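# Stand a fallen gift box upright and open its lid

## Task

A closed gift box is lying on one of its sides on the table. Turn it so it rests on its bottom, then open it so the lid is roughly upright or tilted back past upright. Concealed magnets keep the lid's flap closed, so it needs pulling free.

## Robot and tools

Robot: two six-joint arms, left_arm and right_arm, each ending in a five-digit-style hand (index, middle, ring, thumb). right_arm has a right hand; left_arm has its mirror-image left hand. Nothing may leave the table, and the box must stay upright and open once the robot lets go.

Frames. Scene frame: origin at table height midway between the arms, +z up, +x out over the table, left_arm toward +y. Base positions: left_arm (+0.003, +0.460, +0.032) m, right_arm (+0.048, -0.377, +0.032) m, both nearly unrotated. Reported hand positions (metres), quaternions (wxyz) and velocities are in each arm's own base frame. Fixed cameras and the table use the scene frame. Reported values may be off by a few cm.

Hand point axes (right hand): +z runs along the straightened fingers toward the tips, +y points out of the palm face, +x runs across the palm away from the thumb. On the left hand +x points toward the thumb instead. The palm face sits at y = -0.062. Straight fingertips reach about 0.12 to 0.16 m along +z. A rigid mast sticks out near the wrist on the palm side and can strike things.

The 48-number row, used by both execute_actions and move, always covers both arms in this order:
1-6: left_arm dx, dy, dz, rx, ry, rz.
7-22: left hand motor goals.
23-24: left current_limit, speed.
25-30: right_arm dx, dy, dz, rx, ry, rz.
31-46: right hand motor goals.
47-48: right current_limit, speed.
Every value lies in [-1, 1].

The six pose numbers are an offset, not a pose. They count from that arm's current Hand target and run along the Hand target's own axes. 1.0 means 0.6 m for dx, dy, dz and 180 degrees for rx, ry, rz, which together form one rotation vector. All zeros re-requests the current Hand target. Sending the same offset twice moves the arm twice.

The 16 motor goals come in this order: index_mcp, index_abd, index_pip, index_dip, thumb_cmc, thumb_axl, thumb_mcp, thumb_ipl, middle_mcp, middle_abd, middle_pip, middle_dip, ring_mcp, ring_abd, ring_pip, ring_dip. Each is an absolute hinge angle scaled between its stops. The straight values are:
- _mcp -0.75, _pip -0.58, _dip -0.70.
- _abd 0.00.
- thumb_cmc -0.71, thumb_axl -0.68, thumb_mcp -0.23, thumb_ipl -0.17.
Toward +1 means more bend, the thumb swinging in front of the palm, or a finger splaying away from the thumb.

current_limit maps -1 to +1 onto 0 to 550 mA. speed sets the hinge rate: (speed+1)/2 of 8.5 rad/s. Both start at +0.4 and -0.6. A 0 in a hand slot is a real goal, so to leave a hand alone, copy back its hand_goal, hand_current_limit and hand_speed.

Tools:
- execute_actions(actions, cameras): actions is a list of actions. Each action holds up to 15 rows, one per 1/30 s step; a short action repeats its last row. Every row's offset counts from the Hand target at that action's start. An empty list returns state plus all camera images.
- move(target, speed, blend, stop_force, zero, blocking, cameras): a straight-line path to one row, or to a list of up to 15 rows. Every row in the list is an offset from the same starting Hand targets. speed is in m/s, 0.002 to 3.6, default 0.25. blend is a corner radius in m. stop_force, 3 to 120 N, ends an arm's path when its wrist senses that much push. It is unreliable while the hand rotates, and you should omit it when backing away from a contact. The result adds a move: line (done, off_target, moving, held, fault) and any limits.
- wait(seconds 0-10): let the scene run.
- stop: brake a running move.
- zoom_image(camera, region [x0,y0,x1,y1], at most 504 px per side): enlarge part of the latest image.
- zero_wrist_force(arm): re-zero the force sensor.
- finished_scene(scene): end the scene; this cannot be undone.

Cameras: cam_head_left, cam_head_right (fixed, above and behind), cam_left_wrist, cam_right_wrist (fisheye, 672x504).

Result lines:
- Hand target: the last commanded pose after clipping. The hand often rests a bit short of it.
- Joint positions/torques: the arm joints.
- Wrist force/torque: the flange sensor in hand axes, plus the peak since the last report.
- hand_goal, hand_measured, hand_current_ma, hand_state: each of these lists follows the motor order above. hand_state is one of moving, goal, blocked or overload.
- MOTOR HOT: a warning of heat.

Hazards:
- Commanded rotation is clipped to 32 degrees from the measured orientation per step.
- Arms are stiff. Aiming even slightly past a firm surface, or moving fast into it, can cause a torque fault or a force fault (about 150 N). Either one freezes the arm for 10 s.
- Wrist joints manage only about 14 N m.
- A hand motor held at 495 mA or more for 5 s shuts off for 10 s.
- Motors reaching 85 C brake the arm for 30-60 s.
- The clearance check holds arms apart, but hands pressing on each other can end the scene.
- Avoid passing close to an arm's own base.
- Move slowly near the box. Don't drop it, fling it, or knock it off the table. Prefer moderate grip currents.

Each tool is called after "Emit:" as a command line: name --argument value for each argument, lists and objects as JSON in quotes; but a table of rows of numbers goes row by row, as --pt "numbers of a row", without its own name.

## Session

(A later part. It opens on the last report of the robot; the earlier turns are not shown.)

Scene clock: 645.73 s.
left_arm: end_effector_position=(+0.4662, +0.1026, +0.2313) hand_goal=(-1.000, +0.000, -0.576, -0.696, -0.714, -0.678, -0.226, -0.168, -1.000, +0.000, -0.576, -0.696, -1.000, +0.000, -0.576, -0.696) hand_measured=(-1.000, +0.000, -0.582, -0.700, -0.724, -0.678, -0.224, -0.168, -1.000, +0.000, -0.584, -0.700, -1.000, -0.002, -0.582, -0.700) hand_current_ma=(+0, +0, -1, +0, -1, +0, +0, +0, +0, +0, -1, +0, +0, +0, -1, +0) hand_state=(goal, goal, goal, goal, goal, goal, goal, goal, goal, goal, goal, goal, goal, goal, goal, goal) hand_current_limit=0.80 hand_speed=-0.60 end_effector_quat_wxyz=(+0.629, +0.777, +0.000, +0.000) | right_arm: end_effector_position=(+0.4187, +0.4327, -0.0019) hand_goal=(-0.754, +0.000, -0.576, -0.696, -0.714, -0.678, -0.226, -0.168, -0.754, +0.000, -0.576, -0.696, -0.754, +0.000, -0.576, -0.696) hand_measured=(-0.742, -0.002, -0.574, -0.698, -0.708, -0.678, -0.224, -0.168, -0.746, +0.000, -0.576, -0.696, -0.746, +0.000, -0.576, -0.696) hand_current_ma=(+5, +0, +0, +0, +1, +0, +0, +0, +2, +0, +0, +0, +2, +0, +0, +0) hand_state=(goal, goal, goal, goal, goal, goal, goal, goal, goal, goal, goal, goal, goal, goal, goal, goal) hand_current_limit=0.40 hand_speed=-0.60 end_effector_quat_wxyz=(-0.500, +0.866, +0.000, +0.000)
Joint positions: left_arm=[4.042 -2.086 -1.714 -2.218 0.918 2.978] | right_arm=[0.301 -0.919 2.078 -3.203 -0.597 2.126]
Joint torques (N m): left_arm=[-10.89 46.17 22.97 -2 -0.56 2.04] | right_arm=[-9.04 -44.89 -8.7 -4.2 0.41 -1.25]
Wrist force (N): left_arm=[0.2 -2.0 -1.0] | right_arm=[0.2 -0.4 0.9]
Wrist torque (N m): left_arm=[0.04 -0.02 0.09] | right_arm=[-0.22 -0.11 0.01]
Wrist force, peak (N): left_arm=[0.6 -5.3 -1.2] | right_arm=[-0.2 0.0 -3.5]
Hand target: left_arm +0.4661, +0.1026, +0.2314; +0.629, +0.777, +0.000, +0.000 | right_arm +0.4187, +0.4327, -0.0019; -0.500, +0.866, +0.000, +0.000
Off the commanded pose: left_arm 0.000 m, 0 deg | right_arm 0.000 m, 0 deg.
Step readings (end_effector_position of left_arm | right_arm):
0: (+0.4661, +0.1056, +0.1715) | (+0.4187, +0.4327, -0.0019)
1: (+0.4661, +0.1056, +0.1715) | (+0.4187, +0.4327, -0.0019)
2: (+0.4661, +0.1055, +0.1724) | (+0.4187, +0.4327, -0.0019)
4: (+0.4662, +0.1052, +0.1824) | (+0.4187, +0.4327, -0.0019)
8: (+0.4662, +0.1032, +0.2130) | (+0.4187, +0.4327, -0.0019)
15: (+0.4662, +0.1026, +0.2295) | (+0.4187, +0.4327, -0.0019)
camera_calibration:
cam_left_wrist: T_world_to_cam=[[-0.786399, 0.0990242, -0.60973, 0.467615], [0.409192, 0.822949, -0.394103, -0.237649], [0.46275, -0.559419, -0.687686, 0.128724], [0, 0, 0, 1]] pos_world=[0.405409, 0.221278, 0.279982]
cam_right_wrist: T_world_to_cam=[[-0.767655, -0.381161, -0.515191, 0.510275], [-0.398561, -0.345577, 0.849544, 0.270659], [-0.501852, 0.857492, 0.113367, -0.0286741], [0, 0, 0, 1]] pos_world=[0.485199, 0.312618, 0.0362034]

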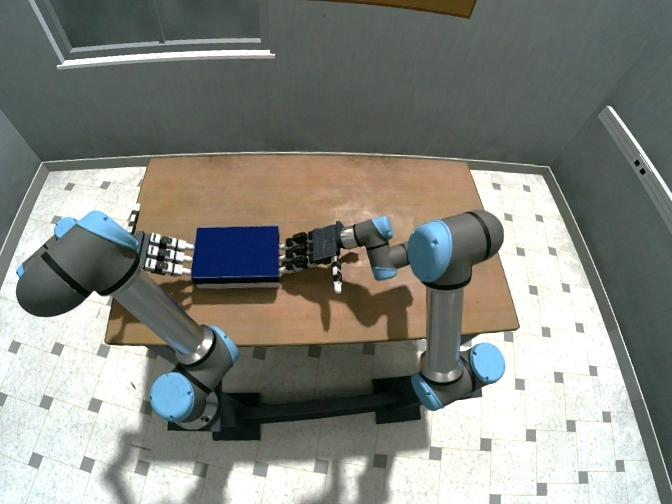

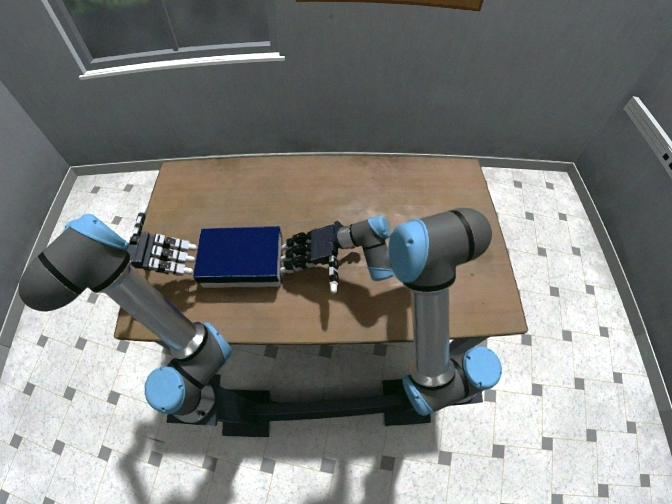

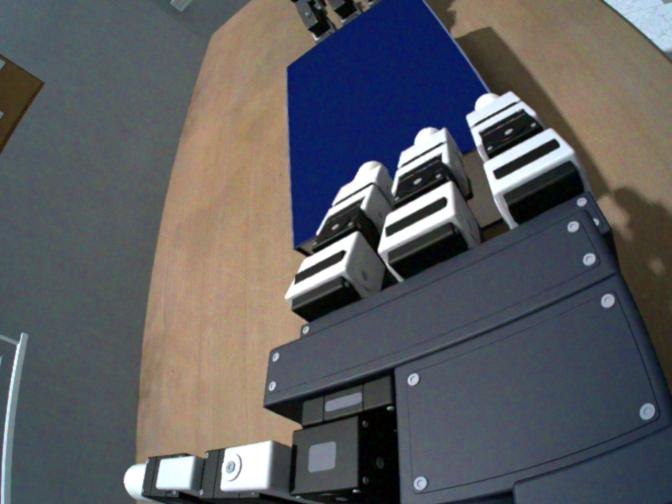

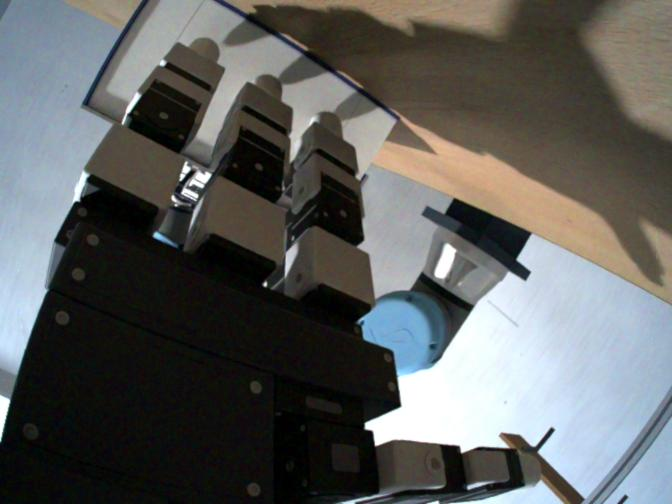

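Emit:
move --pt "-0.2133 0 0 0.036 0 0 -0.411 0 -0.576 -0.696 -0.714 -0.678 -0.226 -0.168 -0.411 0 -0.576 -0.696 -0.411 0 -0.576 -0.696 0.8 -0.6 0 0 0 0 0 0 -0.754 0 -0.576 -0.696 -0.714 -0.678 -0.226 -0.168 -0.754 0 -0.576 -0.696 -0.754 0 -0.576 -0.696 0.4 -0.6" --pt "-0.2133 -0.2555 0.2515 0.0722 0 0 -0.411 0 -0.576 -0.696 -0.714 -0.678 -0.226 -0.168 -0.411 0 -0.576 -0.696 -0.411 0 -0.576 -0.696 0.8 -0.6 0 0 0 0 0 0 -0.754 0 -0.576 -0.696 -0.714 -0.678 -0.226 -0.168 -0.754 0 -0.576 -0.696 -0.754 0 -0.576 -0.696 0.4 -0.6" --speed 0.2 --blend 0.03 --cameras '["cam_head_left", "cam_left_wrist"]'

Emit:
zoom_image --camera "cam_left_wrist" --region '[200, 0, 600, 260]'

Emit:
zoom_image --camera "cam_head_left" --region '[150, 210, 310, 320]'

Scene clock: 683.73 s.
left_arm: end_effector_position=(+0.3358, -0.0049, +0.0703) hand_goal=(-0.412, +0.000, -0.576, -0.696, -0.714, -0.678, -0.226, -0.168, -0.412, +0.000, -0.576, -0.696, -0.412, +0.000, -0.576, -0.696) hand_measured=(-0.394, +0.000, -0.582, -0.700, -0.724, -0.678, -0.224, -0.168, -0.402, +0.000, -0.582, -0.698, -0.410, -0.002, -0.582, -0.700) hand_current_ma=(+5, +0, +0, +0, -1, +0, +0, +0, +2, +0, -1, +0, +0, +0, +0, +0) hand_state=(goal, goal, goal, goal, goal, goal, goal, goal, goal, goal, goal, goal, goal, goal, goal, goal) hand_current_limit=0.80 hand_speed=-0.60 end_effector_quat_wxyz=(+0.544, +0.839, +0.000, -0.002) | right_arm: end_effector_position=(+0.4187, +0.4327, -0.0019) hand_goal=(-0.754, +0.000, -0.576, -0.696, -0.714, -0.678, -0.226, -0.168, -0.754, +0.000, -0.576, -0.696, -0.754, +0.000, -0.576, -0.696) hand_measured=(-0.742, -0.002, -0.574, -0.698, -0.708, -0.678, -0.224, -0.168, -0.746, +0.000, -0.576, -0.696, -0.746, +0.000, -0.576, -0.696) hand_current_ma=(+5, +0, +0, +0, +1, +0, +0, +0, +2, +0, +0, +0, +2, +0, +0, +0) hand_state=(goal, goal, goal, goal, goal, goal, goal, goal, goal, goal, goal, goal, goal, goal, goal, goal) hand_current_limit=0.40 hand_speed=-0.60 end_effector_quat_wxyz=(-0.500, +0.866, +0.000, +0.000)
Joint positions: left_arm=[4.138 -2.034 -2.328 -1.434 1.055 2.882] | right_arm=[0.301 -0.919 2.078 -3.203 -0.597 2.126]
Joint torques (N m): left_arm=[-0.58 26.32 6.7 0.33 -0.49 -0.19] | right_arm=[-7.12 -42.98 -9.83 -4.09 -0.34 -1.27]
Wrist force (N): left_arm=[1.1 10.9 -5.2] | right_arm=[0.1 -0.3 0.6]
Wrist torque (N m): left_arm=[0.57 -0.09 -0.04] | right_arm=[-0.19 -0.09 0.00]
Wrist force, peak (N): left_arm=[0.7 98.0 -72.2] | right_arm=[0.4 -0.4 0.9]
Hand target: left_arm +0.3358, -0.0049, +0.0703; +0.544, +0.839, +0.000, -0.002 (not the last commanded pose) | right_arm +0.4187, +0.4327, -0.0019; -0.500, +0.866, +0.000, +0.000
Off the commanded pose: left_arm 0.022 m, 1 deg | right_arm 0.000 m, 0 deg.
FORCE FAULT: contact force on the left arm reached its limit, and that arm stopped. The contact can be on any part of that arm, not only on its tool. That arm's remaining commands of this call were not run. That arm is still stopped at the end of this call. That arm stays stopped for about 10 more seconds. Until then a move that you send moves the other arm only, and its call returns only when the move has ended. Once the stop has ended, the next robot result says so. If the stop ends while you think or write, that arm runs what you send next, counted from a new Hand target: where the arm stands when the stop ends. While its stop runs, that arm, its gripper or tool too, takes no new command. Until it ends, the stop uses up actions while you think or wait. An arm that is not stopped still takes commands.
move: fault (left_arm)
camera_calibration:
cam_left_wrist: T_world_to_cam=[[-0.788079, 0.225561, -0.572759, 0.276104], [0.410178, 0.886209, -0.215376, -0.171965], [0.459004, -0.404667, -0.790923, 0.0274812], [0, 0, 0, 1]] pos_world=[0.275514, 0.101239, 0.14284]
Images, in order (width x height): cam_head_left 672x504, cam_left_wrist 672x504.

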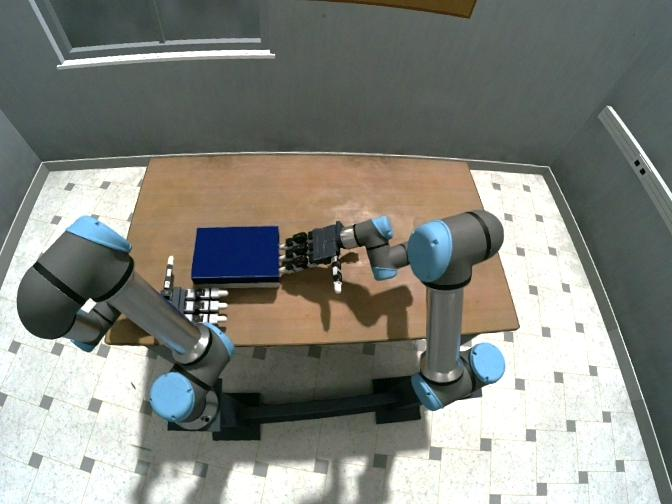

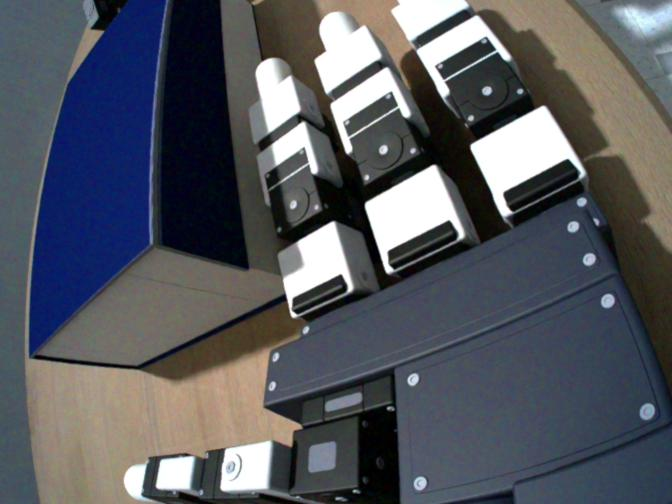

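Scaled by 1.260 from the camera's 672x504 image, which has a finer 960x720 frame.

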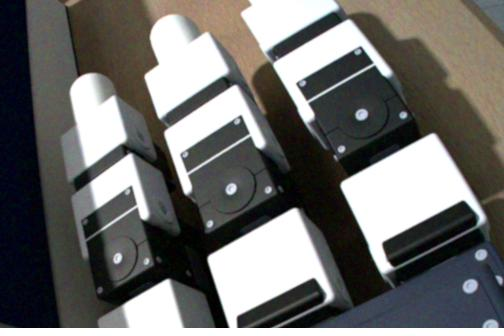

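Scaled by 3.150 from the camera's 672x504 image, which has a finer 960x720 frame.

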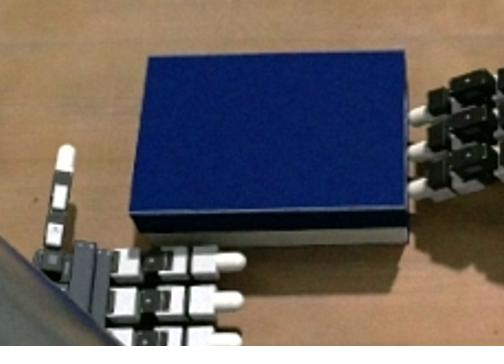

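Emit:
wait --seconds 0.2

Scene clock: 700.50 s.
left_arm: end_effector_position=(+0.3358, -0.0049, +0.0703) hand_goal=(-0.412, +0.000, -0.576, -0.696, -0.714, -0.678, -0.226, -0.168, -0.412, +0.000, -0.576, -0.696, -0.412, +0.000, -0.576, -0.696) hand_measured=(-0.394, +0.000, -0.582, -0.700, -0.724, -0.678, -0.224, -0.168, -0.402, +0.000, -0.582, -0.698, -0.410, -0.002, -0.582, -0.700) hand_current_ma=(+5, +0, +0, +0, -1, +0, +0, +0, +2, +0, -1, +0, +0, +0, +0, +0) hand_state=(goal, goal, goal, goal, goal, goal, goal, goal, goal, goal, goal, goal, goal, goal, goal, goal) hand_current_limit=0.80 hand_speed=-0.60 end_effector_quat_wxyz=(+0.544, +0.839, +0.000, -0.002) | right_arm: end_effector_position=(+0.4187, +0.4327, -0.0019) hand_goal=(-0.754, +0.000, -0.576, -0.696, -0.714, -0.678, -0.226, -0.168, -0.754, +0.000, -0.576, -0.696, -0.754, +0.000, -0.576, -0.696) hand_measured=(-0.742, -0.002, -0.574, -0.698, -0.708, -0.678, -0.224, -0.168, -0.746, +0.000, -0.576, -0.696, -0.746, +0.000, -0.576, -0.696) hand_current_ma=(+5, +0, +0, +0, +1, +0, +0, +0, +2, +0, +0, +0, +2, +0, +0, +0) hand_state=(goal, goal, goal, goal, goal, goal, goal, goal, goal, goal, goal, goal, goal, goal, goal, goal) hand_current_limit=0.40 hand_speed=-0.60 end_effector_quat_wxyz=(-0.500, +0.866, +0.000, +0.000)
Joint positions: left_arm=[4.138 -2.034 -2.328 -1.434 1.055 2.882] | right_arm=[0.301 -0.919 2.078 -3.203 -0.597 2.126]
Joint torques (N m): left_arm=[-0.21 26.52 7.3 0.66 -0.42 -0.1] | right_arm=[-4.72 -39.93 -12.7 -3.99 -0.78 -1.23]
Wrist force (N): left_arm=[0.7 10.6 -5.5] | right_arm=[0.0 -0.5 0.7]
Wrist torque (N m): left_arm=[0.54 -0.04 -0.07] | right_arm=[-0.22 -0.09 -0.01]
Wrist force, peak (N): left_arm=[1.0 11.1 -5.2] | right_arm=[0.1 -0.7 1.0]
Hand target: left_arm +0.3358, -0.0049, +0.0703; +0.544, +0.839, +0.000, -0.002 (not the last commanded pose) | right_arm +0.4187, +0.4327, -0.0019; -0.500, +0.866, +0.000, +0.000
Off the commanded pose: left_arm 0.022 m, 1 deg | right_arm 0.000 m, 0 deg.
FORCE FAULT, CONTINUED: the left arm's stop, for the force fault that an earlier result reported, is over. The rest of the stop counts as 19 of the actions that you can send in this scene. During its stop the left arm's controller moved it back a little. That arm's target is now where it stood when the stop ended, not its last command. That arm accepts commands again.
wait: 0.20 s; at rest from the start

Emit:
move --pt "0 0.0883 -0.0394 0.1 0 0 0.0685 0 -0.576 -0.696 -0.714 -0.678 -0.226 -0.168 0.0685 0 -0.576 -0.696 0.0685 0 -0.576 -0.696 0.8 -0.6 0 0 0 0 0 0 -0.754 0 -0.576 -0.696 -0.714 -0.678 -0.226 -0.168 -0.754 0 -0.576 -0.696 -0.754 0 -0.576 -0.696 0.4 -0.6" --pt "0.01 0.0227 0.0508 0.1994 0 0 0.0685 0 -0.576 -0.696 -0.714 -0.678 -0.226 -0.168 0.0685 0 -0.576 -0.696 0.0685 0 -0.576 -0.696 0.8 -0.6 0 0 0 0 0 0 -0.754 0 -0.576 -0.696 -0.714 -0.678 -0.226 -0.168 -0.754 0 -0.576 -0.696 -0.754 0 -0.576 -0.696 0.4 -0.6" --speed 0.15 --blend 0.01 --cameras '["cam_head_left", "cam_left_wrist"]'

Emit:
zoom_image --camera "cam_head_left" --region '[150, 220, 310, 330]'

Scene clock: 707.47 s.
left_arm: end_effector_position=(+0.3417, -0.0383, +0.0703) hand_goal=(+0.068, +0.000, -0.576, -0.696, -0.714, -0.678, -0.226, -0.168, +0.068, +0.000, -0.576, -0.696, +0.068, +0.000, -0.576, -0.696) hand_measured=(+0.048, +0.000, -0.582, -0.700, -0.724, -0.678, -0.224, -0.168, +0.046, +0.000, -0.582, -0.698, +0.048, -0.002, -0.582, -0.700) hand_current_ma=(-6, +0, +0, +0, -1, +0, +0, +0, -8, +0, -1, +0, -6, +0, +0, +0) hand_state=(blocked, goal, goal, goal, goal, goal, goal, goal, blocked, goal, goal, goal, goal, goal, goal, goal) hand_current_limit=0.80 hand_speed=-0.60 end_effector_quat_wxyz=(+0.260, +0.966, +0.000, -0.002) | right_arm: end_effector_position=(+0.4187, +0.4327, -0.0019) hand_goal=(-0.754, +0.000, -0.576, -0.696, -0.714, -0.678, -0.226, -0.168, -0.754, +0.000, -0.576, -0.696, -0.754, +0.000, -0.576, -0.696) hand_measured=(-0.742, -0.002, -0.574, -0.698, -0.708, -0.678, -0.224, -0.168, -0.746, +0.000, -0.576, -0.696, -0.746, +0.000, -0.576, -0.696) hand_current_ma=(+5, +0, +0, +0, +1, +0, +0, +0, +2, +0, +0, +0, +2, +0, +0, +0) hand_state=(goal, goal, goal, goal, goal, goal, goal, goal, goal, goal, goal, goal, goal, goal, goal, goal) hand_current_limit=0.40 hand_speed=-0.60 end_effector_quat_wxyz=(-0.500, +0.866, +0.000, +0.000)
Joint positions: left_arm=[3.968 -1.597 -2.505 -1.015 1.227 2.469] | right_arm=[0.301 -0.919 2.078 -3.203 -0.597 2.126]
Joint torques (N m): left_arm=[-12.03 5.31 5.46 2.78 1.23 -2.42] | right_arm=[-2.82 -37.86 -13.99 -3.89 -0.74 -1.35]
Wrist force (N): left_arm=[-4.9 -0.7 0.4] | right_arm=[0.0 -0.4 0.7]
Wrist torque (N m): left_arm=[0.13 0.66 -0.35] | right_arm=[-0.22 -0.07 -0.02]
Wrist force, peak (N): left_arm=[0.8 11.0 -5.6] | right_arm=[-0.1 -0.6 1.0]
Hand target: left_arm +0.3417, -0.0383, +0.0703; +0.259, +0.966, +0.000, -0.002 | right_arm +0.4187, +0.4327, -0.0019; -0.500, +0.866, +0.000, +0.000
Off the commanded pose: left_arm 0.000 m, 0 deg | right_arm 0.000 m, 0 deg.
move: done
camera_calibration:
cam_left_wrist: T_world_to_cam=[[-0.786637, 0.520433, -0.332192, 0.282174], [0.412153, 0.843237, 0.345082, -0.186562], [0.459708, 0.13454, -0.877819, 0.0377199], [0, 0, 0, 1]] pos_world=[0.281521, 0.00538841, 0.191226]
Images, in order (width x height): cam_head_left 672x504, cam_left_wrist 672x504.

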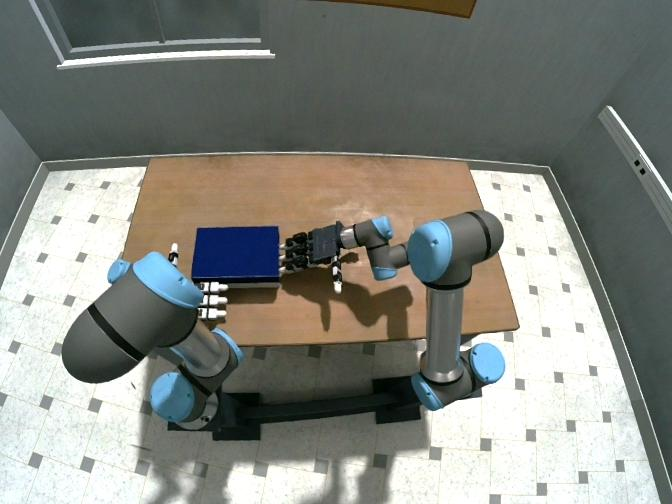

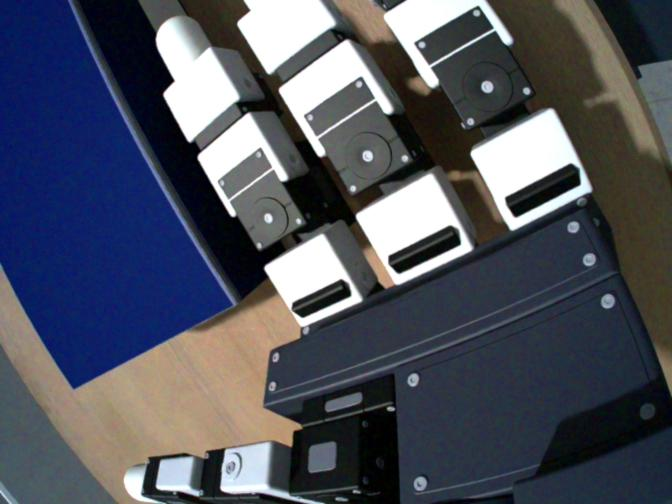

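Scaled by 3.150 from the camera's 672x504 image, which has a finer 960x720 frame.

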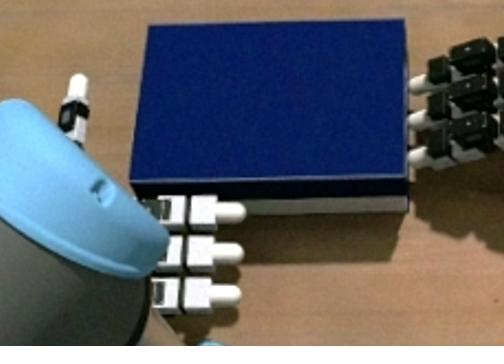

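Emit:
move --pt "-0.02 0 0 0 0 0 0.0685 0 -0.576 -0.696 -0.714 -0.678 -0.226 -0.168 0.0685 0 -0.576 -0.696 0.0685 0 -0.576 -0.696 0.8 -0.6 0 0 0 0 0 0 -0.754 0 -0.576 -0.696 -0.714 -0.678 -0.226 -0.168 -0.754 0 -0.576 -0.696 -0.754 0 -0.576 -0.696 0.4 -0.6" --pt "-0.02 -0.0408 0.0707 0 0 0 0.0685 0 -0.576 -0.696 -0.714 -0.678 -0.226 -0.168 0.0685 0 -0.576 -0.696 0.0685 0 -0.576 -0.696 0.8 -0.6 0 0 0 0 0 0 -0.754 0 -0.576 -0.696 -0.714 -0.678 -0.226 -0.168 -0.754 0 -0.576 -0.696 -0.754 0 -0.576 -0.696 0.4 -0.6" --speed '[0.05, 0.03]' --stop_force 6 --cameras '["cam_head_left", "cam_left_wrist"]'

Emit:
zoom_image --camera "cam_head_left" --region '[150, 220, 310, 330]'

Scene clock: 719.77 s.
left_arm: end_effector_position=(+0.3294, -0.0383, +0.0323) hand_goal=(+0.068, +0.000, -0.576, -0.696, -0.714, -0.678, -0.226, -0.168, +0.068, +0.000, -0.576, -0.696, +0.068, +0.000, -0.576, -0.696) hand_measured=(+0.060, +0.000, -0.582, -0.700, -0.724, -0.678, -0.224, -0.168, +0.060, +0.000, -0.582, -0.698, +0.062, -0.002, -0.582, -0.700) hand_current_ma=(-1, +0, +0, +0, -1, +0, +0, +0, -1, +0, -1, +0, -1, +0, +0, +0) hand_state=(goal, goal, goal, goal, goal, goal, goal, goal, goal, goal, goal, goal, goal, goal, goal, goal) hand_current_limit=0.80 hand_speed=-0.60 end_effector_quat_wxyz=(+0.259, +0.966, +0.000, -0.002) | right_arm: end_effector_position=(+0.4187, +0.4327, -0.0019) hand_goal=(-0.754, +0.000, -0.576, -0.696, -0.714, -0.678, -0.226, -0.168, -0.754, +0.000, -0.576, -0.696, -0.754, +0.000, -0.576, -0.696) hand_measured=(-0.742, -0.002, -0.574, -0.698, -0.708, -0.678, -0.224, -0.168, -0.746, +0.000, -0.576, -0.696, -0.746, +0.000, -0.576, -0.696) hand_current_ma=(+5, +0, +0, +0, +1, +0, +0, +0, +2, +0, +0, +0, +2, +0, +0, +0) hand_state=(goal, goal, goal, goal, goal, goal, goal, goal, goal, goal, goal, goal, goal, goal, goal, goal) hand_current_limit=0.40 hand_speed=-0.60 end_effector_quat_wxyz=(-0.500, +0.866, +0.000, +0.000)
Joint positions: left_arm=[3.996 -1.706 -2.567 -0.854 1.239 2.497] | right_arm=[0.301 -0.919 2.078 -3.203 -0.597 2.126]
Joint torques (N m): left_arm=[-2.86 25.78 17.67 -0.02 -0.2 1.4] | right_arm=[-0.69 -36.47 -16.2 -3.95 -0.67 -1.26]
Wrist force (N): left_arm=[-5.1 -0.4 0.3] | right_arm=[-0.1 -0.5 0.7]
Wrist torque (N m): left_arm=[0.18 0.69 -0.47] | right_arm=[-0.23 -0.06 -0.03]
Wrist force, peak (N): left_arm=[-5.1 1.7 -6.4] | right_arm=[0.0 -0.5 1.1]
Hand target: left_arm +0.3294, -0.0383, +0.0323; +0.259, +0.966, +0.000, -0.002 (not the last commanded pose) | right_arm +0.4187, +0.4327, -0.0019; -0.500, +0.866, +0.000, +0.000
Off the commanded pose: left_arm 0.011 m, 0 deg | right_arm 0.000 m, 0 deg.
move: contact (left_arm); path passed 1 of 2 targets
camera_calibration:
cam_left_wrist: T_world_to_cam=[[-0.786679, 0.520479, -0.332021, 0.259945], [0.412213, 0.843194, 0.345116, -0.168351], [0.459584, 0.134632, -0.877871, 0.0101591], [0, 0, 0, 1]] pos_world=[0.269221, 0.00528822, 0.153326]
Images, in order (width x height): cam_head_left 672x504, cam_left_wrist 672x504.

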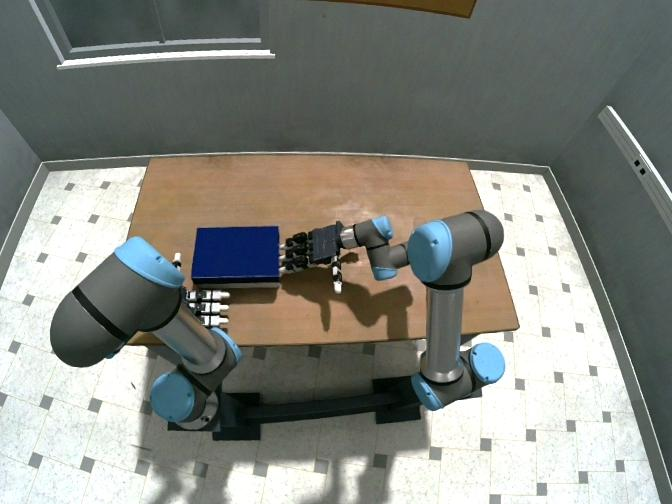

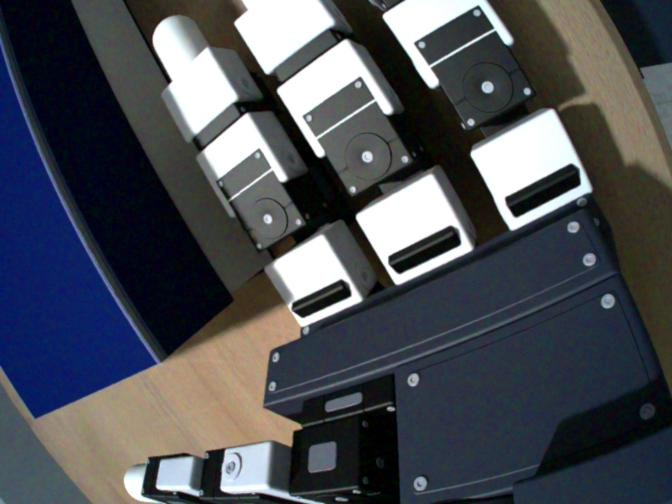

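Scaled by 3.150 from the camera's 672x504 image, which has a finer 960x720 frame.

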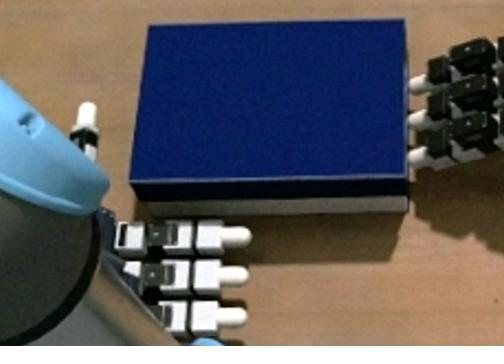

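Emit:
move --pt "0 0.0278 -0.2149 -0.08 0 0 -1 0 -0.576 -0.696 -0.714 -0.678 -0.226 -0.168 -1 0 -0.576 -0.696 -1 0 -0.576 -0.696 0.8 -0.6 0 -0.0943 -0.17 0 0 0 -1 0 -0.576 -0.696 -0.714 -0.678 -0.226 -0.168 -1 0 -0.576 -0.696 -1 0 -0.576 -0.696 0.8 -0.6" --pt "0.05 -0.112 -0.3726 -0.2 0 0 -1 0 -0.576 -0.696 -0.714 -0.678 -0.226 -0.168 -1 0 -0.576 -0.696 -1 0 -0.576 -0.696 0.8 -0.6 0 -0.3542 -0.32 0 0 -0.5 -1 0 -0.576 -0.696 -0.714 -0.678 -0.226 -0.168 -1 0 -0.576 -0.696 -1 0 -0.576 -0.696 0.8 -0.6" --pt "0.22 -0.1265 -0.381 -0.2667 0 0 -1 0 -0.576 -0.696 -0.714 -0.678 -0.226 -0.168 -1 0 -0.576 -0.696 -1 0 -0.576 -0.696 0.8 -0.6 -0.0092 -0.272 -0.1955 0 0.1564 -0.9877 -1 0 -0.576 -0.696 -0.714 -0.678 -0.226 -0.168 -1 0 -0.576 -0.696 -1 0 -0.576 -0.696 0.8 -0.6" --pt "0.22 -0.1084 -0.3342 -0.2667 0 0 -1 0 -0.576 -0.696 -0.714 -0.678 -0.226 -0.168 -1 0 -0.576 -0.696 -1 0 -0.576 -0.696 0.8 -0.6 -0.0092 -0.2892 -0.0837 0 0.1564 -0.9877 -1 0 -0.576 -0.696 -0.714 -0.678 -0.226 -0.168 -1 0 -0.576 -0.696 -1 0 -0.576 -0.696 0.8 -0.6" --speed '[0.25, 0.45, 0.45, 0.12]' --blend '[0.02, 0.02, 0.01, 0]' --cameras '["all"]'

Emit:
zoom_image --camera "cam_head_left" --region '[150, 210, 310, 320]'

Scene clock: 772.90 s.
left_arm: end_effector_position=(+0.4623, +0.1182, +0.1728) hand_goal=(-1.000, +0.000, -0.576, -0.696, -0.714, -0.678, -0.226, -0.168, -1.000, +0.000, -0.576, -0.696, -1.000, +0.000, -0.576, -0.696) hand_measured=(-1.000, +0.000, -0.580, -0.700, -0.724, -0.678, -0.224, -0.168, -1.000, +0.000, -0.582, -0.698, -1.000, -0.002, -0.580, -0.698) hand_current_ma=(+0, +0, +0, +0, -1, +0, +0, +0, +0, +0, +0, +0, +0, +0, +0, +0) hand_state=(goal, goal, goal, goal, goal, goal, goal, goal, goal, goal, goal, goal, goal, goal, goal, goal) hand_current_limit=0.80 hand_speed=-0.60 end_effector_quat_wxyz=(+0.630, +0.777, +0.000, -0.002) | right_arm: end_effector_position=(+0.4132, +0.4760, +0.1734) hand_goal=(-1.000, +0.000, -0.576, -0.696, -0.714, -0.678, -0.226, -0.168, -1.000, +0.000, -0.576, -0.696, -1.000, +0.000, -0.576, -0.696) hand_measured=(-1.000, -0.002, -0.576, -0.694, -0.720, -0.678, -0.224, -0.168, -1.000, +0.000, -0.576, -0.694, -1.000, +0.000, -0.576, -0.694) hand_current_ma=(+0, +0, +0, +0, -1, +0, +0, +0, +0, +0, +0, +0, +0, +0, +0, +0) hand_state=(goal, goal, goal, goal, goal, goal, goal, goal, goal, goal, goal, goal, goal, goal, goal, goal) hand_current_limit=0.80 hand_speed=-0.60 end_effector_quat_wxyz=(+0.000, +0.000, +0.777, +0.629)
Joint positions: left_arm=[4.065 -2.192 -1.725 -2.108 0.942 2.984] | right_arm=[0.242 -0.748 2.172 -3.838 -0.319 -0.702]
Joint torques (N m): left_arm=[-12 30.47 6.84 0.72 -2.33 -2.27] | right_arm=[10.59 -23 -11.83 -4.03 -1.31 1.38]
Wrist force (N): left_arm=[-4.2 -1.6 -0.8] | right_arm=[0.8 -0.9 0.3]
Wrist torque (N m): left_arm=[0.10 0.54 -0.25] | right_arm=[-0.34 -0.15 -0.06]
Wrist force, peak (N): left_arm=[-6.1 10.3 -8.1] | right_arm=[0.0 2.5 1.1]
Hand target: left_arm +0.4623, +0.1182, +0.1728; +0.630, +0.777, +0.000, -0.002 | right_arm +0.4132, +0.4760, +0.1734; +0.000, +0.000, +0.777, +0.629
Off the commanded pose: left_arm 0.000 m, 0 deg | right_arm 0.000 m, 0 deg.
move: done
camera_calibration:
cam_left_wrist: T_world_to_cam=[[-0.788507, 0.0997909, -0.606875, 0.427725], [0.409388, 0.821543, -0.396824, -0.271541], [0.458975, -0.561346, -0.688646, 0.101136], [0, 0, 0, 1]] pos_world=[0.402011, 0.237172, 0.221469]
cam_right_wrist: T_world_to_cam=[[0.767659, 0.0621723, 0.637836, -0.432518], [0.398897, -0.82533, -0.399639, 0.249864], [0.501579, 0.561217, -0.658372, -0.228173], [0, 0, 0, 1]] pos_world=[0.346803, 0.361166, 0.225508]

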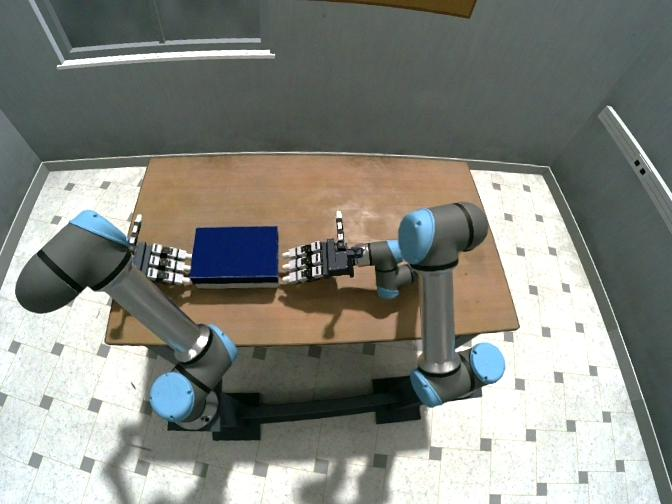

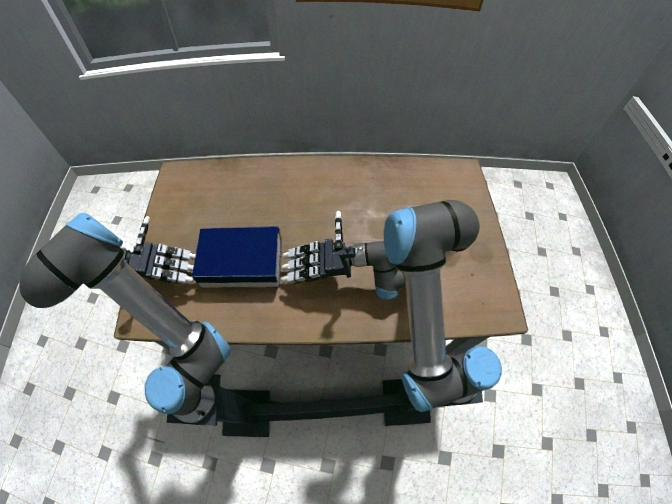

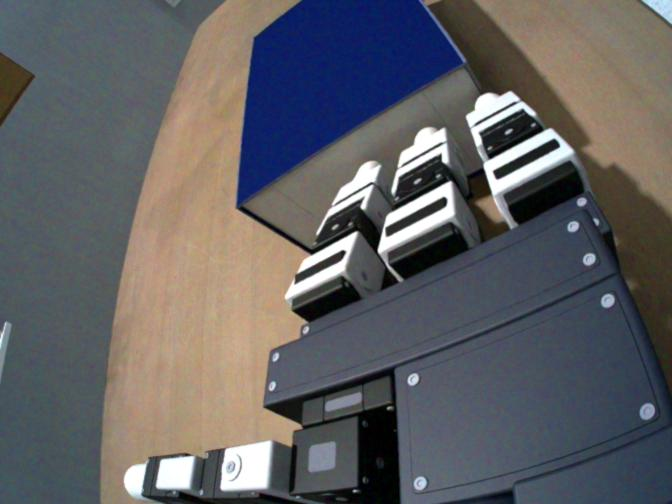

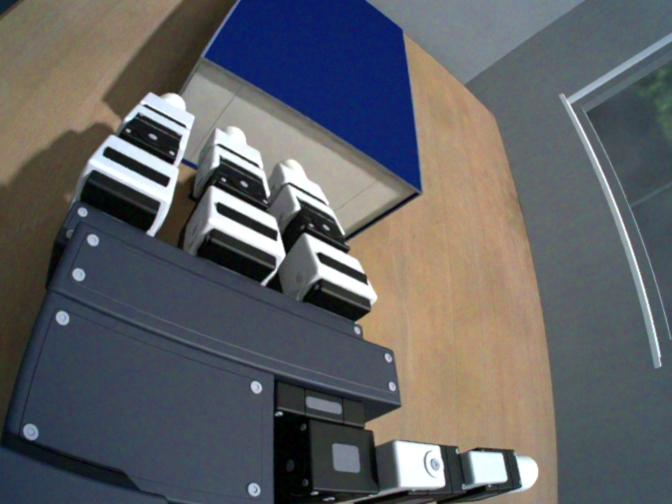

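Scaled by 3.150 from the camera's 672x504 image, which has a finer 960x720 frame.

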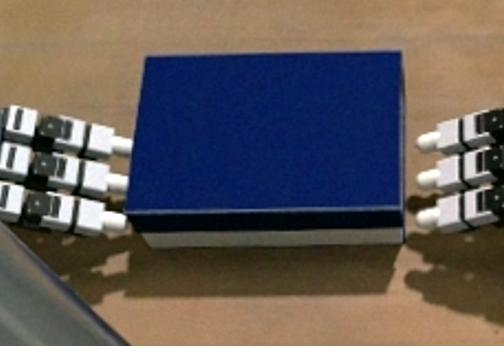

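Emit:
move --pt "0 0.0163 -0.0035 0 0 0 -1 0 -0.576 -0.696 -0.714 -0.678 -0.226 -0.168 -1 0 -0.576 -0.696 -1 0 -0.576 -0.696 0.8 -0.6 0 0.0163 -0.0035 0 0 0 -1 0 -0.576 -0.696 -0.714 -0.678 -0.226 -0.168 -1 0 -0.576 -0.696 -1 0 -0.576 -0.696 0.8 -0.6" --pt "0 0.025 0.0373 0 0 0 -1 0 -0.576 -0.696 -0.714 -0.678 -0.226 -0.168 -1 0 -0.576 -0.696 -1 0 -0.576 -0.696 0.8 -0.6 0 0.025 0.0373 0 0 0 -1 0 -0.576 -0.696 -0.714 -0.678 -0.226 -0.168 -1 0 -0.576 -0.696 -1 0 -0.576 -0.696 0.8 -0.6" --speed '[0.05, 0.012]' --stop_force 5 --cameras '["cam_left_wrist", "cam_right_wrist"]'

Emit:
zoom_image --camera "cam_right_wrist" --region '[80, 0, 480, 250]'

Scene clock: 781.93 s.
left_arm: end_effector_position=(+0.4623, +0.1088, +0.1828) hand_goal=(-1.000, +0.000, -0.576, -0.696, -0.714, -0.678, -0.226, -0.168, -1.000, +0.000, -0.576, -0.696, -1.000, +0.000, -0.576, -0.696) hand_measured=(-1.000, +0.000, -0.580, -0.700, -0.724, -0.678, -0.224, -0.168, -1.000, +0.000, -0.582, -0.698, -1.000, +0.012, -0.586, -0.698) hand_current_ma=(+0, +0, +0, +0, -1, +0, +0, +0, +0, +0, +0, +0, +0, +1, -1, +0) hand_state=(goal, goal, goal, goal, goal, goal, goal, goal, goal, goal, goal, goal, goal, goal, goal, goal) hand_current_limit=0.80 hand_speed=-0.60 end_effector_quat_wxyz=(+0.630, +0.777, +0.000, -0.002) | right_arm: end_effector_position=(+0.4132, +0.4856, +0.1835) hand_goal=(-1.000, +0.000, -0.576, -0.696, -0.714, -0.678, -0.226, -0.168, -1.000, +0.000, -0.576, -0.696, -1.000, +0.000, -0.576, -0.696) hand_measured=(-1.000, -0.002, -0.576, -0.694, -0.720, -0.678, -0.224, -0.168, -1.000, +0.000, -0.576, -0.694, -1.000, -0.002, -0.580, -0.694) hand_current_ma=(+0, +0, +0, +0, -1, +0, +0, +0, +0, +0, +0, +0, +0, +0, +0, +0) hand_state=(goal, goal, goal, goal, goal, goal, goal, goal, goal, goal, goal, goal, goal, goal, goal, goal) hand_current_limit=0.80 hand_speed=-0.60 end_effector_quat_wxyz=(+0.000, +0.000, +0.777, +0.629)
Joint positions: left_arm=[4.054 -2.165 -1.74 -2.118 0.932 2.98] | right_arm=[0.263 -0.765 2.154 -3.846 -0.335 -0.658]
Joint torques (N m): left_arm=[10.12 29 20.44 -2.22 1.39 2.1] | right_arm=[-9.81 -44.78 0.85 0.09 3.28 -1.66]
Wrist force (N): left_arm=[-4.9 -0.2 -6.0] | right_arm=[1.0 0.3 -4.3]
Wrist torque (N m): left_arm=[0.58 0.17 -0.41] | right_arm=[0.07 0.15 0.18]
Wrist force, peak (N): left_arm=[-5.2 0.6 -10.9] | right_arm=[0.9 1.3 -8.7]
Hand target: left_arm +0.4623, +0.1088, +0.1828; +0.630, +0.777, +0.000, -0.002 (not the last commanded pose) | right_arm +0.4132, +0.4856, +0.1835; +0.000, +0.000, +0.777, +0.629 (not the last commanded pose)
Off the commanded pose: left_arm 0.016 m, 0 deg | right_arm 0.015 m, 0 deg.
move: contact (left_arm, right_arm); path passed 1 of 2 targets
camera_calibration:
cam_left_wrist: T_world_to_cam=[[-0.788507, 0.0997909, -0.606875, 0.434732], [0.409388, 0.821543, -0.396824, -0.25985], [0.458975, -0.561346, -0.688646, 0.102746], [0, 0, 0, 1]] pos_world=[0.402011, 0.227772, 0.231469]
cam_right_wrist: T_world_to_cam=[[0.767671, 0.0620084, 0.637837, -0.439442], [0.39881, -0.825315, -0.399756, 0.261918], [0.501628, 0.561257, -0.658301, -0.227082], [0, 0, 0, 1]] pos_world=[0.346802, 0.370865, 0.235508]
Images, in order (width x height): cam_left_wrist 672x504, cam_right_wrist 672x504.

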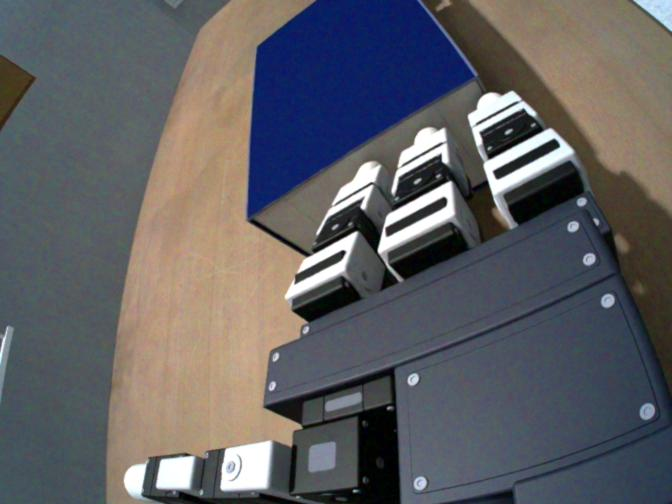

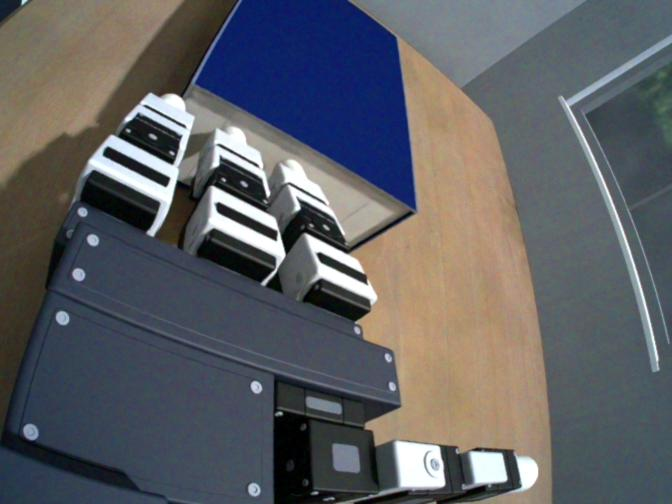

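Scaled by 1.260 from the camera's 672x504 image, which has a finer 960x720 frame.

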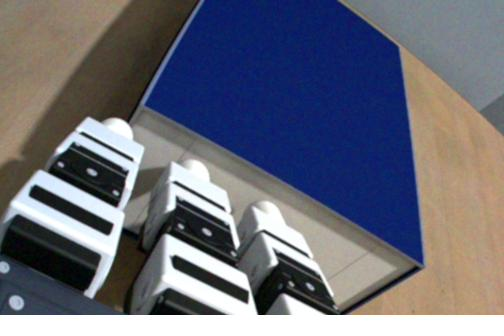

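Emit:
execute_actions --actions '[[[0,0.0112,0.0044,0,0,0,-1,0,-0.576,-0.696,-0.714,-0.678,-0.226,-0.168,-1,0,-0.576,-0.696,-1,0,-0.576,-0.696,0.8,-0.6,0,0.0112,0.0044,0,0,0,-1,0,-0.576,-0.696,-0.714,-0.678,-0.226,-0.168,-1,0,-0.576,-0.696,-1,0,-0.576,-0.696,0.8,-0.6],[0,0.0347,0.0028,0,0,0,-1,0,-0.576,-0.696,-0.714,-0.678,-0.226,-0.168,-1,0,-0.576,-0.696,-1,0,-0.576,-0.696,0.8,-0.6,0,0.0347,0.0028,0,0,0,-1,0,-0.576,-0.696,-0.714,-0.678,-0.226,-0.168,-1,0,-0.576,-0.696,-1,0,-0.576,-0.696,0.8,-0.6],[0,0.0608,-0.0027,0,0,0,-1,0,-0.576,-0.696,-0.714,-0.678,-0.226,-0.168,-1,0,-0.576,-0.696,-1,0,-0.576,-0.696,0.8,-0.6,0,0.0608,-0.0027,0,0,0,-1,0,-0.576,-0.696,-0.714,-0.678,-0.226,-0.168,-1,0,-0.576,-0.696,-1,0,-0.576,-0.696,0.8,-0.6],[0,0.0836,-0.0075,0,0,0,-1,0,-0.576,-0.696,-0.714,-0.678,-0.226,-0.168,-1,0,-0.576,-0.696,-1,0,-0.576,-0.696,0.8,-0.6,0,0.0836,-0.0075,0,0,0,-1,0,-0.576,-0.696,-0.714,-0.678,-0.226,-0.168,-1,0,-0.576,-0.696,-1,0,-0.576,-0.696,0.8,-0.6]]]' --cameras '["all"]'

Emit:
zoom_image --camera "cam_head_left" --region '[150, 200, 310, 310]'

Scene clock: 792.97 s.
left_arm: end_effector_position=(+0.4625, +0.1028, +0.2327) hand_goal=(-1.000, +0.000, -0.576, -0.696, -0.714, -0.678, -0.226, -0.168, -1.000, +0.000, -0.576, -0.696, -1.000, +0.000, -0.576, -0.696) hand_measured=(-1.000, -0.004, -0.630, -0.726, -0.724, -0.678, -0.224, -0.168, -1.000, -0.004, -0.628, -0.716, -1.002, +0.000, -0.654, -0.740) hand_current_ma=(+0, +0, -42, -12, -1, +0, +0, +0, +0, +0, -40, -6, +0, +0, -84, -28) hand_state=(goal, goal, blocked, blocked, goal, goal, goal, goal, goal, goal, blocked, blocked, goal, goal, blocked, blocked) hand_current_limit=0.80 hand_speed=-0.60 end_effector_quat_wxyz=(+0.630, +0.777, +0.000, -0.002) | right_arm: end_effector_position=(+0.4132, +0.4917, +0.2334) hand_goal=(-1.000, +0.000, -0.576, -0.696, -0.714, -0.678, -0.226, -0.168, -1.000, +0.000, -0.576, -0.696, -1.000, +0.000, -0.576, -0.696) hand_measured=(-1.000, -0.002, -0.624, -0.718, -0.722, -0.678, -0.224, -0.168, -1.000, +0.000, -0.624, -0.720, -1.002, -0.004, -0.654, -0.744) hand_current_ma=(+0, +0, -45, -11, -2, +0, +0, +0, +0, +0, -46, -14, +0, -1, -114, -47) hand_state=(goal, goal, blocked, blocked, goal, goal, goal, goal, goal, goal, blocked, blocked, goal, goal, blocked, blocked) hand_current_limit=0.80 hand_speed=-0.60 end_effector_quat_wxyz=(+0.000, +0.000, +0.777, +0.629)
Joint positions: left_arm=[4.047 -2.08 -1.72 -2.221 0.925 2.978] | right_arm=[0.277 -0.894 2.164 -3.75 -0.345 -0.632]
Joint torques (N m): left_arm=[-20.38 46.25 16.43 -5.47 -2.63 2.05] | right_arm=[17.81 -46.13 -3.58 -1.03 -0.09 -1.47]
Wrist force (N): left_arm=[-4.1 -8.7 -20.2] | right_arm=[0.6 -8.2 -18.9]
Wrist torque (N m): left_arm=[3.08 0.02 -0.09] | right_arm=[2.57 0.74 0.02]
Wrist force, peak (N): left_arm=[-3.9 -8.9 -20.6] | right_arm=[0.6 -8.3 -19.2]
Hand target: left_arm +0.4625, +0.1028, +0.2328; +0.630, +0.777, +0.000, -0.002 | right_arm +0.4132, +0.4917, +0.2335; +0.000, +0.000, +0.777, +0.629
Off the commanded pose: left_arm 0.000 m, 0 deg | right_arm 0.000 m, 0 deg.
Step readings (end_effector_position of left_arm | right_arm):
0: (+0.4623, +0.1088, +0.1828) | (+0.4132, +0.4856, +0.1835)
1: (+0.4623, +0.1088, +0.1828) | (+0.4132, +0.4856, +0.1835)
2: (+0.4622, +0.1083, +0.1837) | (+0.4131, +0.4861, +0.1843)
4: (+0.4623, +0.1064, +0.1914) | (+0.4131, +0.4880, +0.1911)
8: (+0.4624, +0.1037, +0.2185) | (+0.4125, +0.4903, +0.2191)
15: (+0.4624, +0.1029, +0.2312) | (+0.4130, +0.4915, +0.2319)
camera_calibration:
cam_left_wrist: T_world_to_cam=[[-0.788507, 0.0997909, -0.606875, 0.465832], [0.409388, 0.821543, -0.396824, -0.235162], [0.458975, -0.561346, -0.688646, 0.133718], [0, 0, 0, 1]] pos_world=[0.402211, 0.221772, 0.281469]
cam_right_wrist: T_world_to_cam=[[0.767673, 0.0616636, 0.637868, -0.471444], [0.39866, -0.825266, -0.400008, 0.286962], [0.501745, 0.561368, -0.658118, -0.197684], [0, 0, 0, 1]] pos_world=[0.346702, 0.376865, 0.285407]

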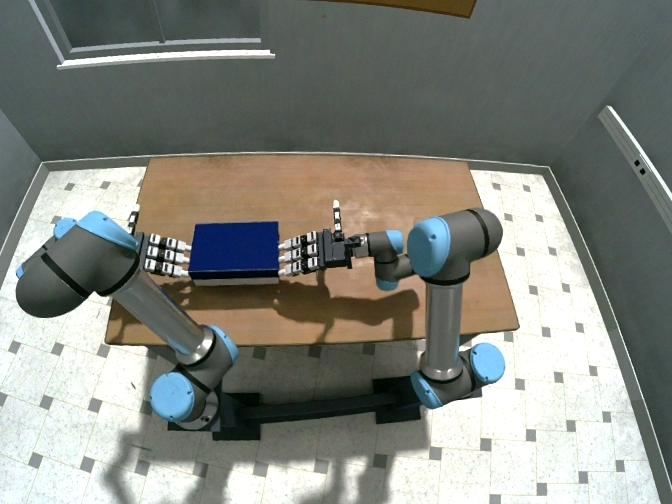

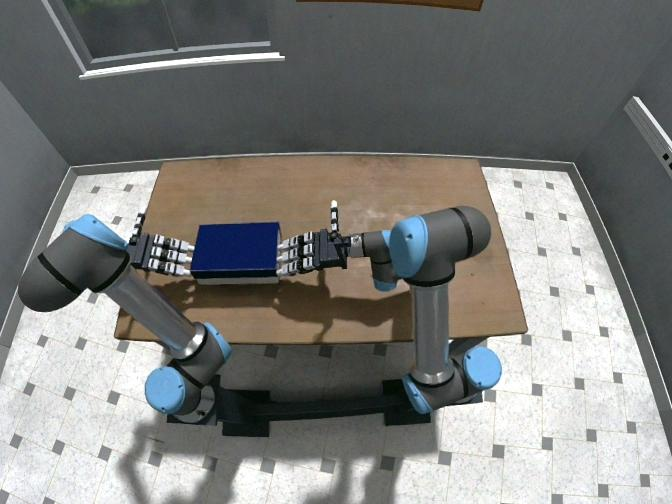

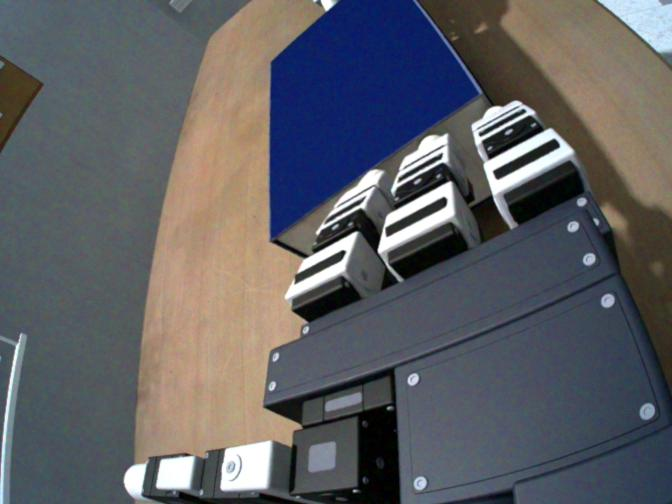

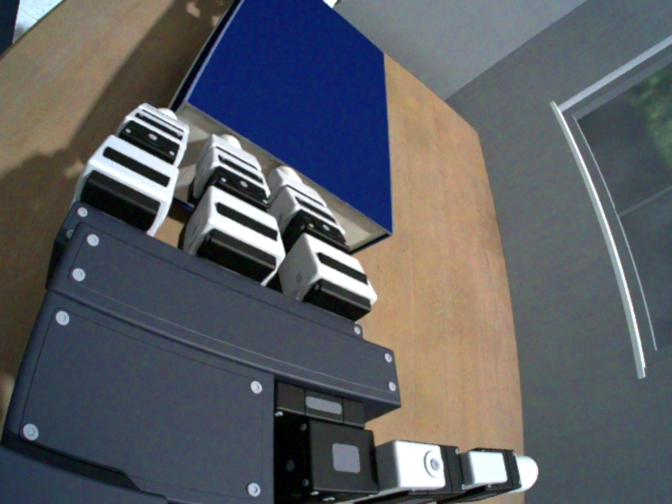

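Scaled by 3.150 from the camera's 672x504 image, which has a finer 960x720 frame.

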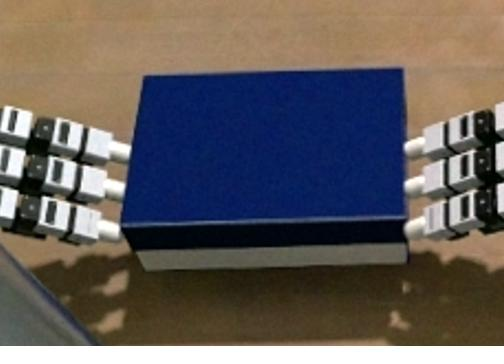

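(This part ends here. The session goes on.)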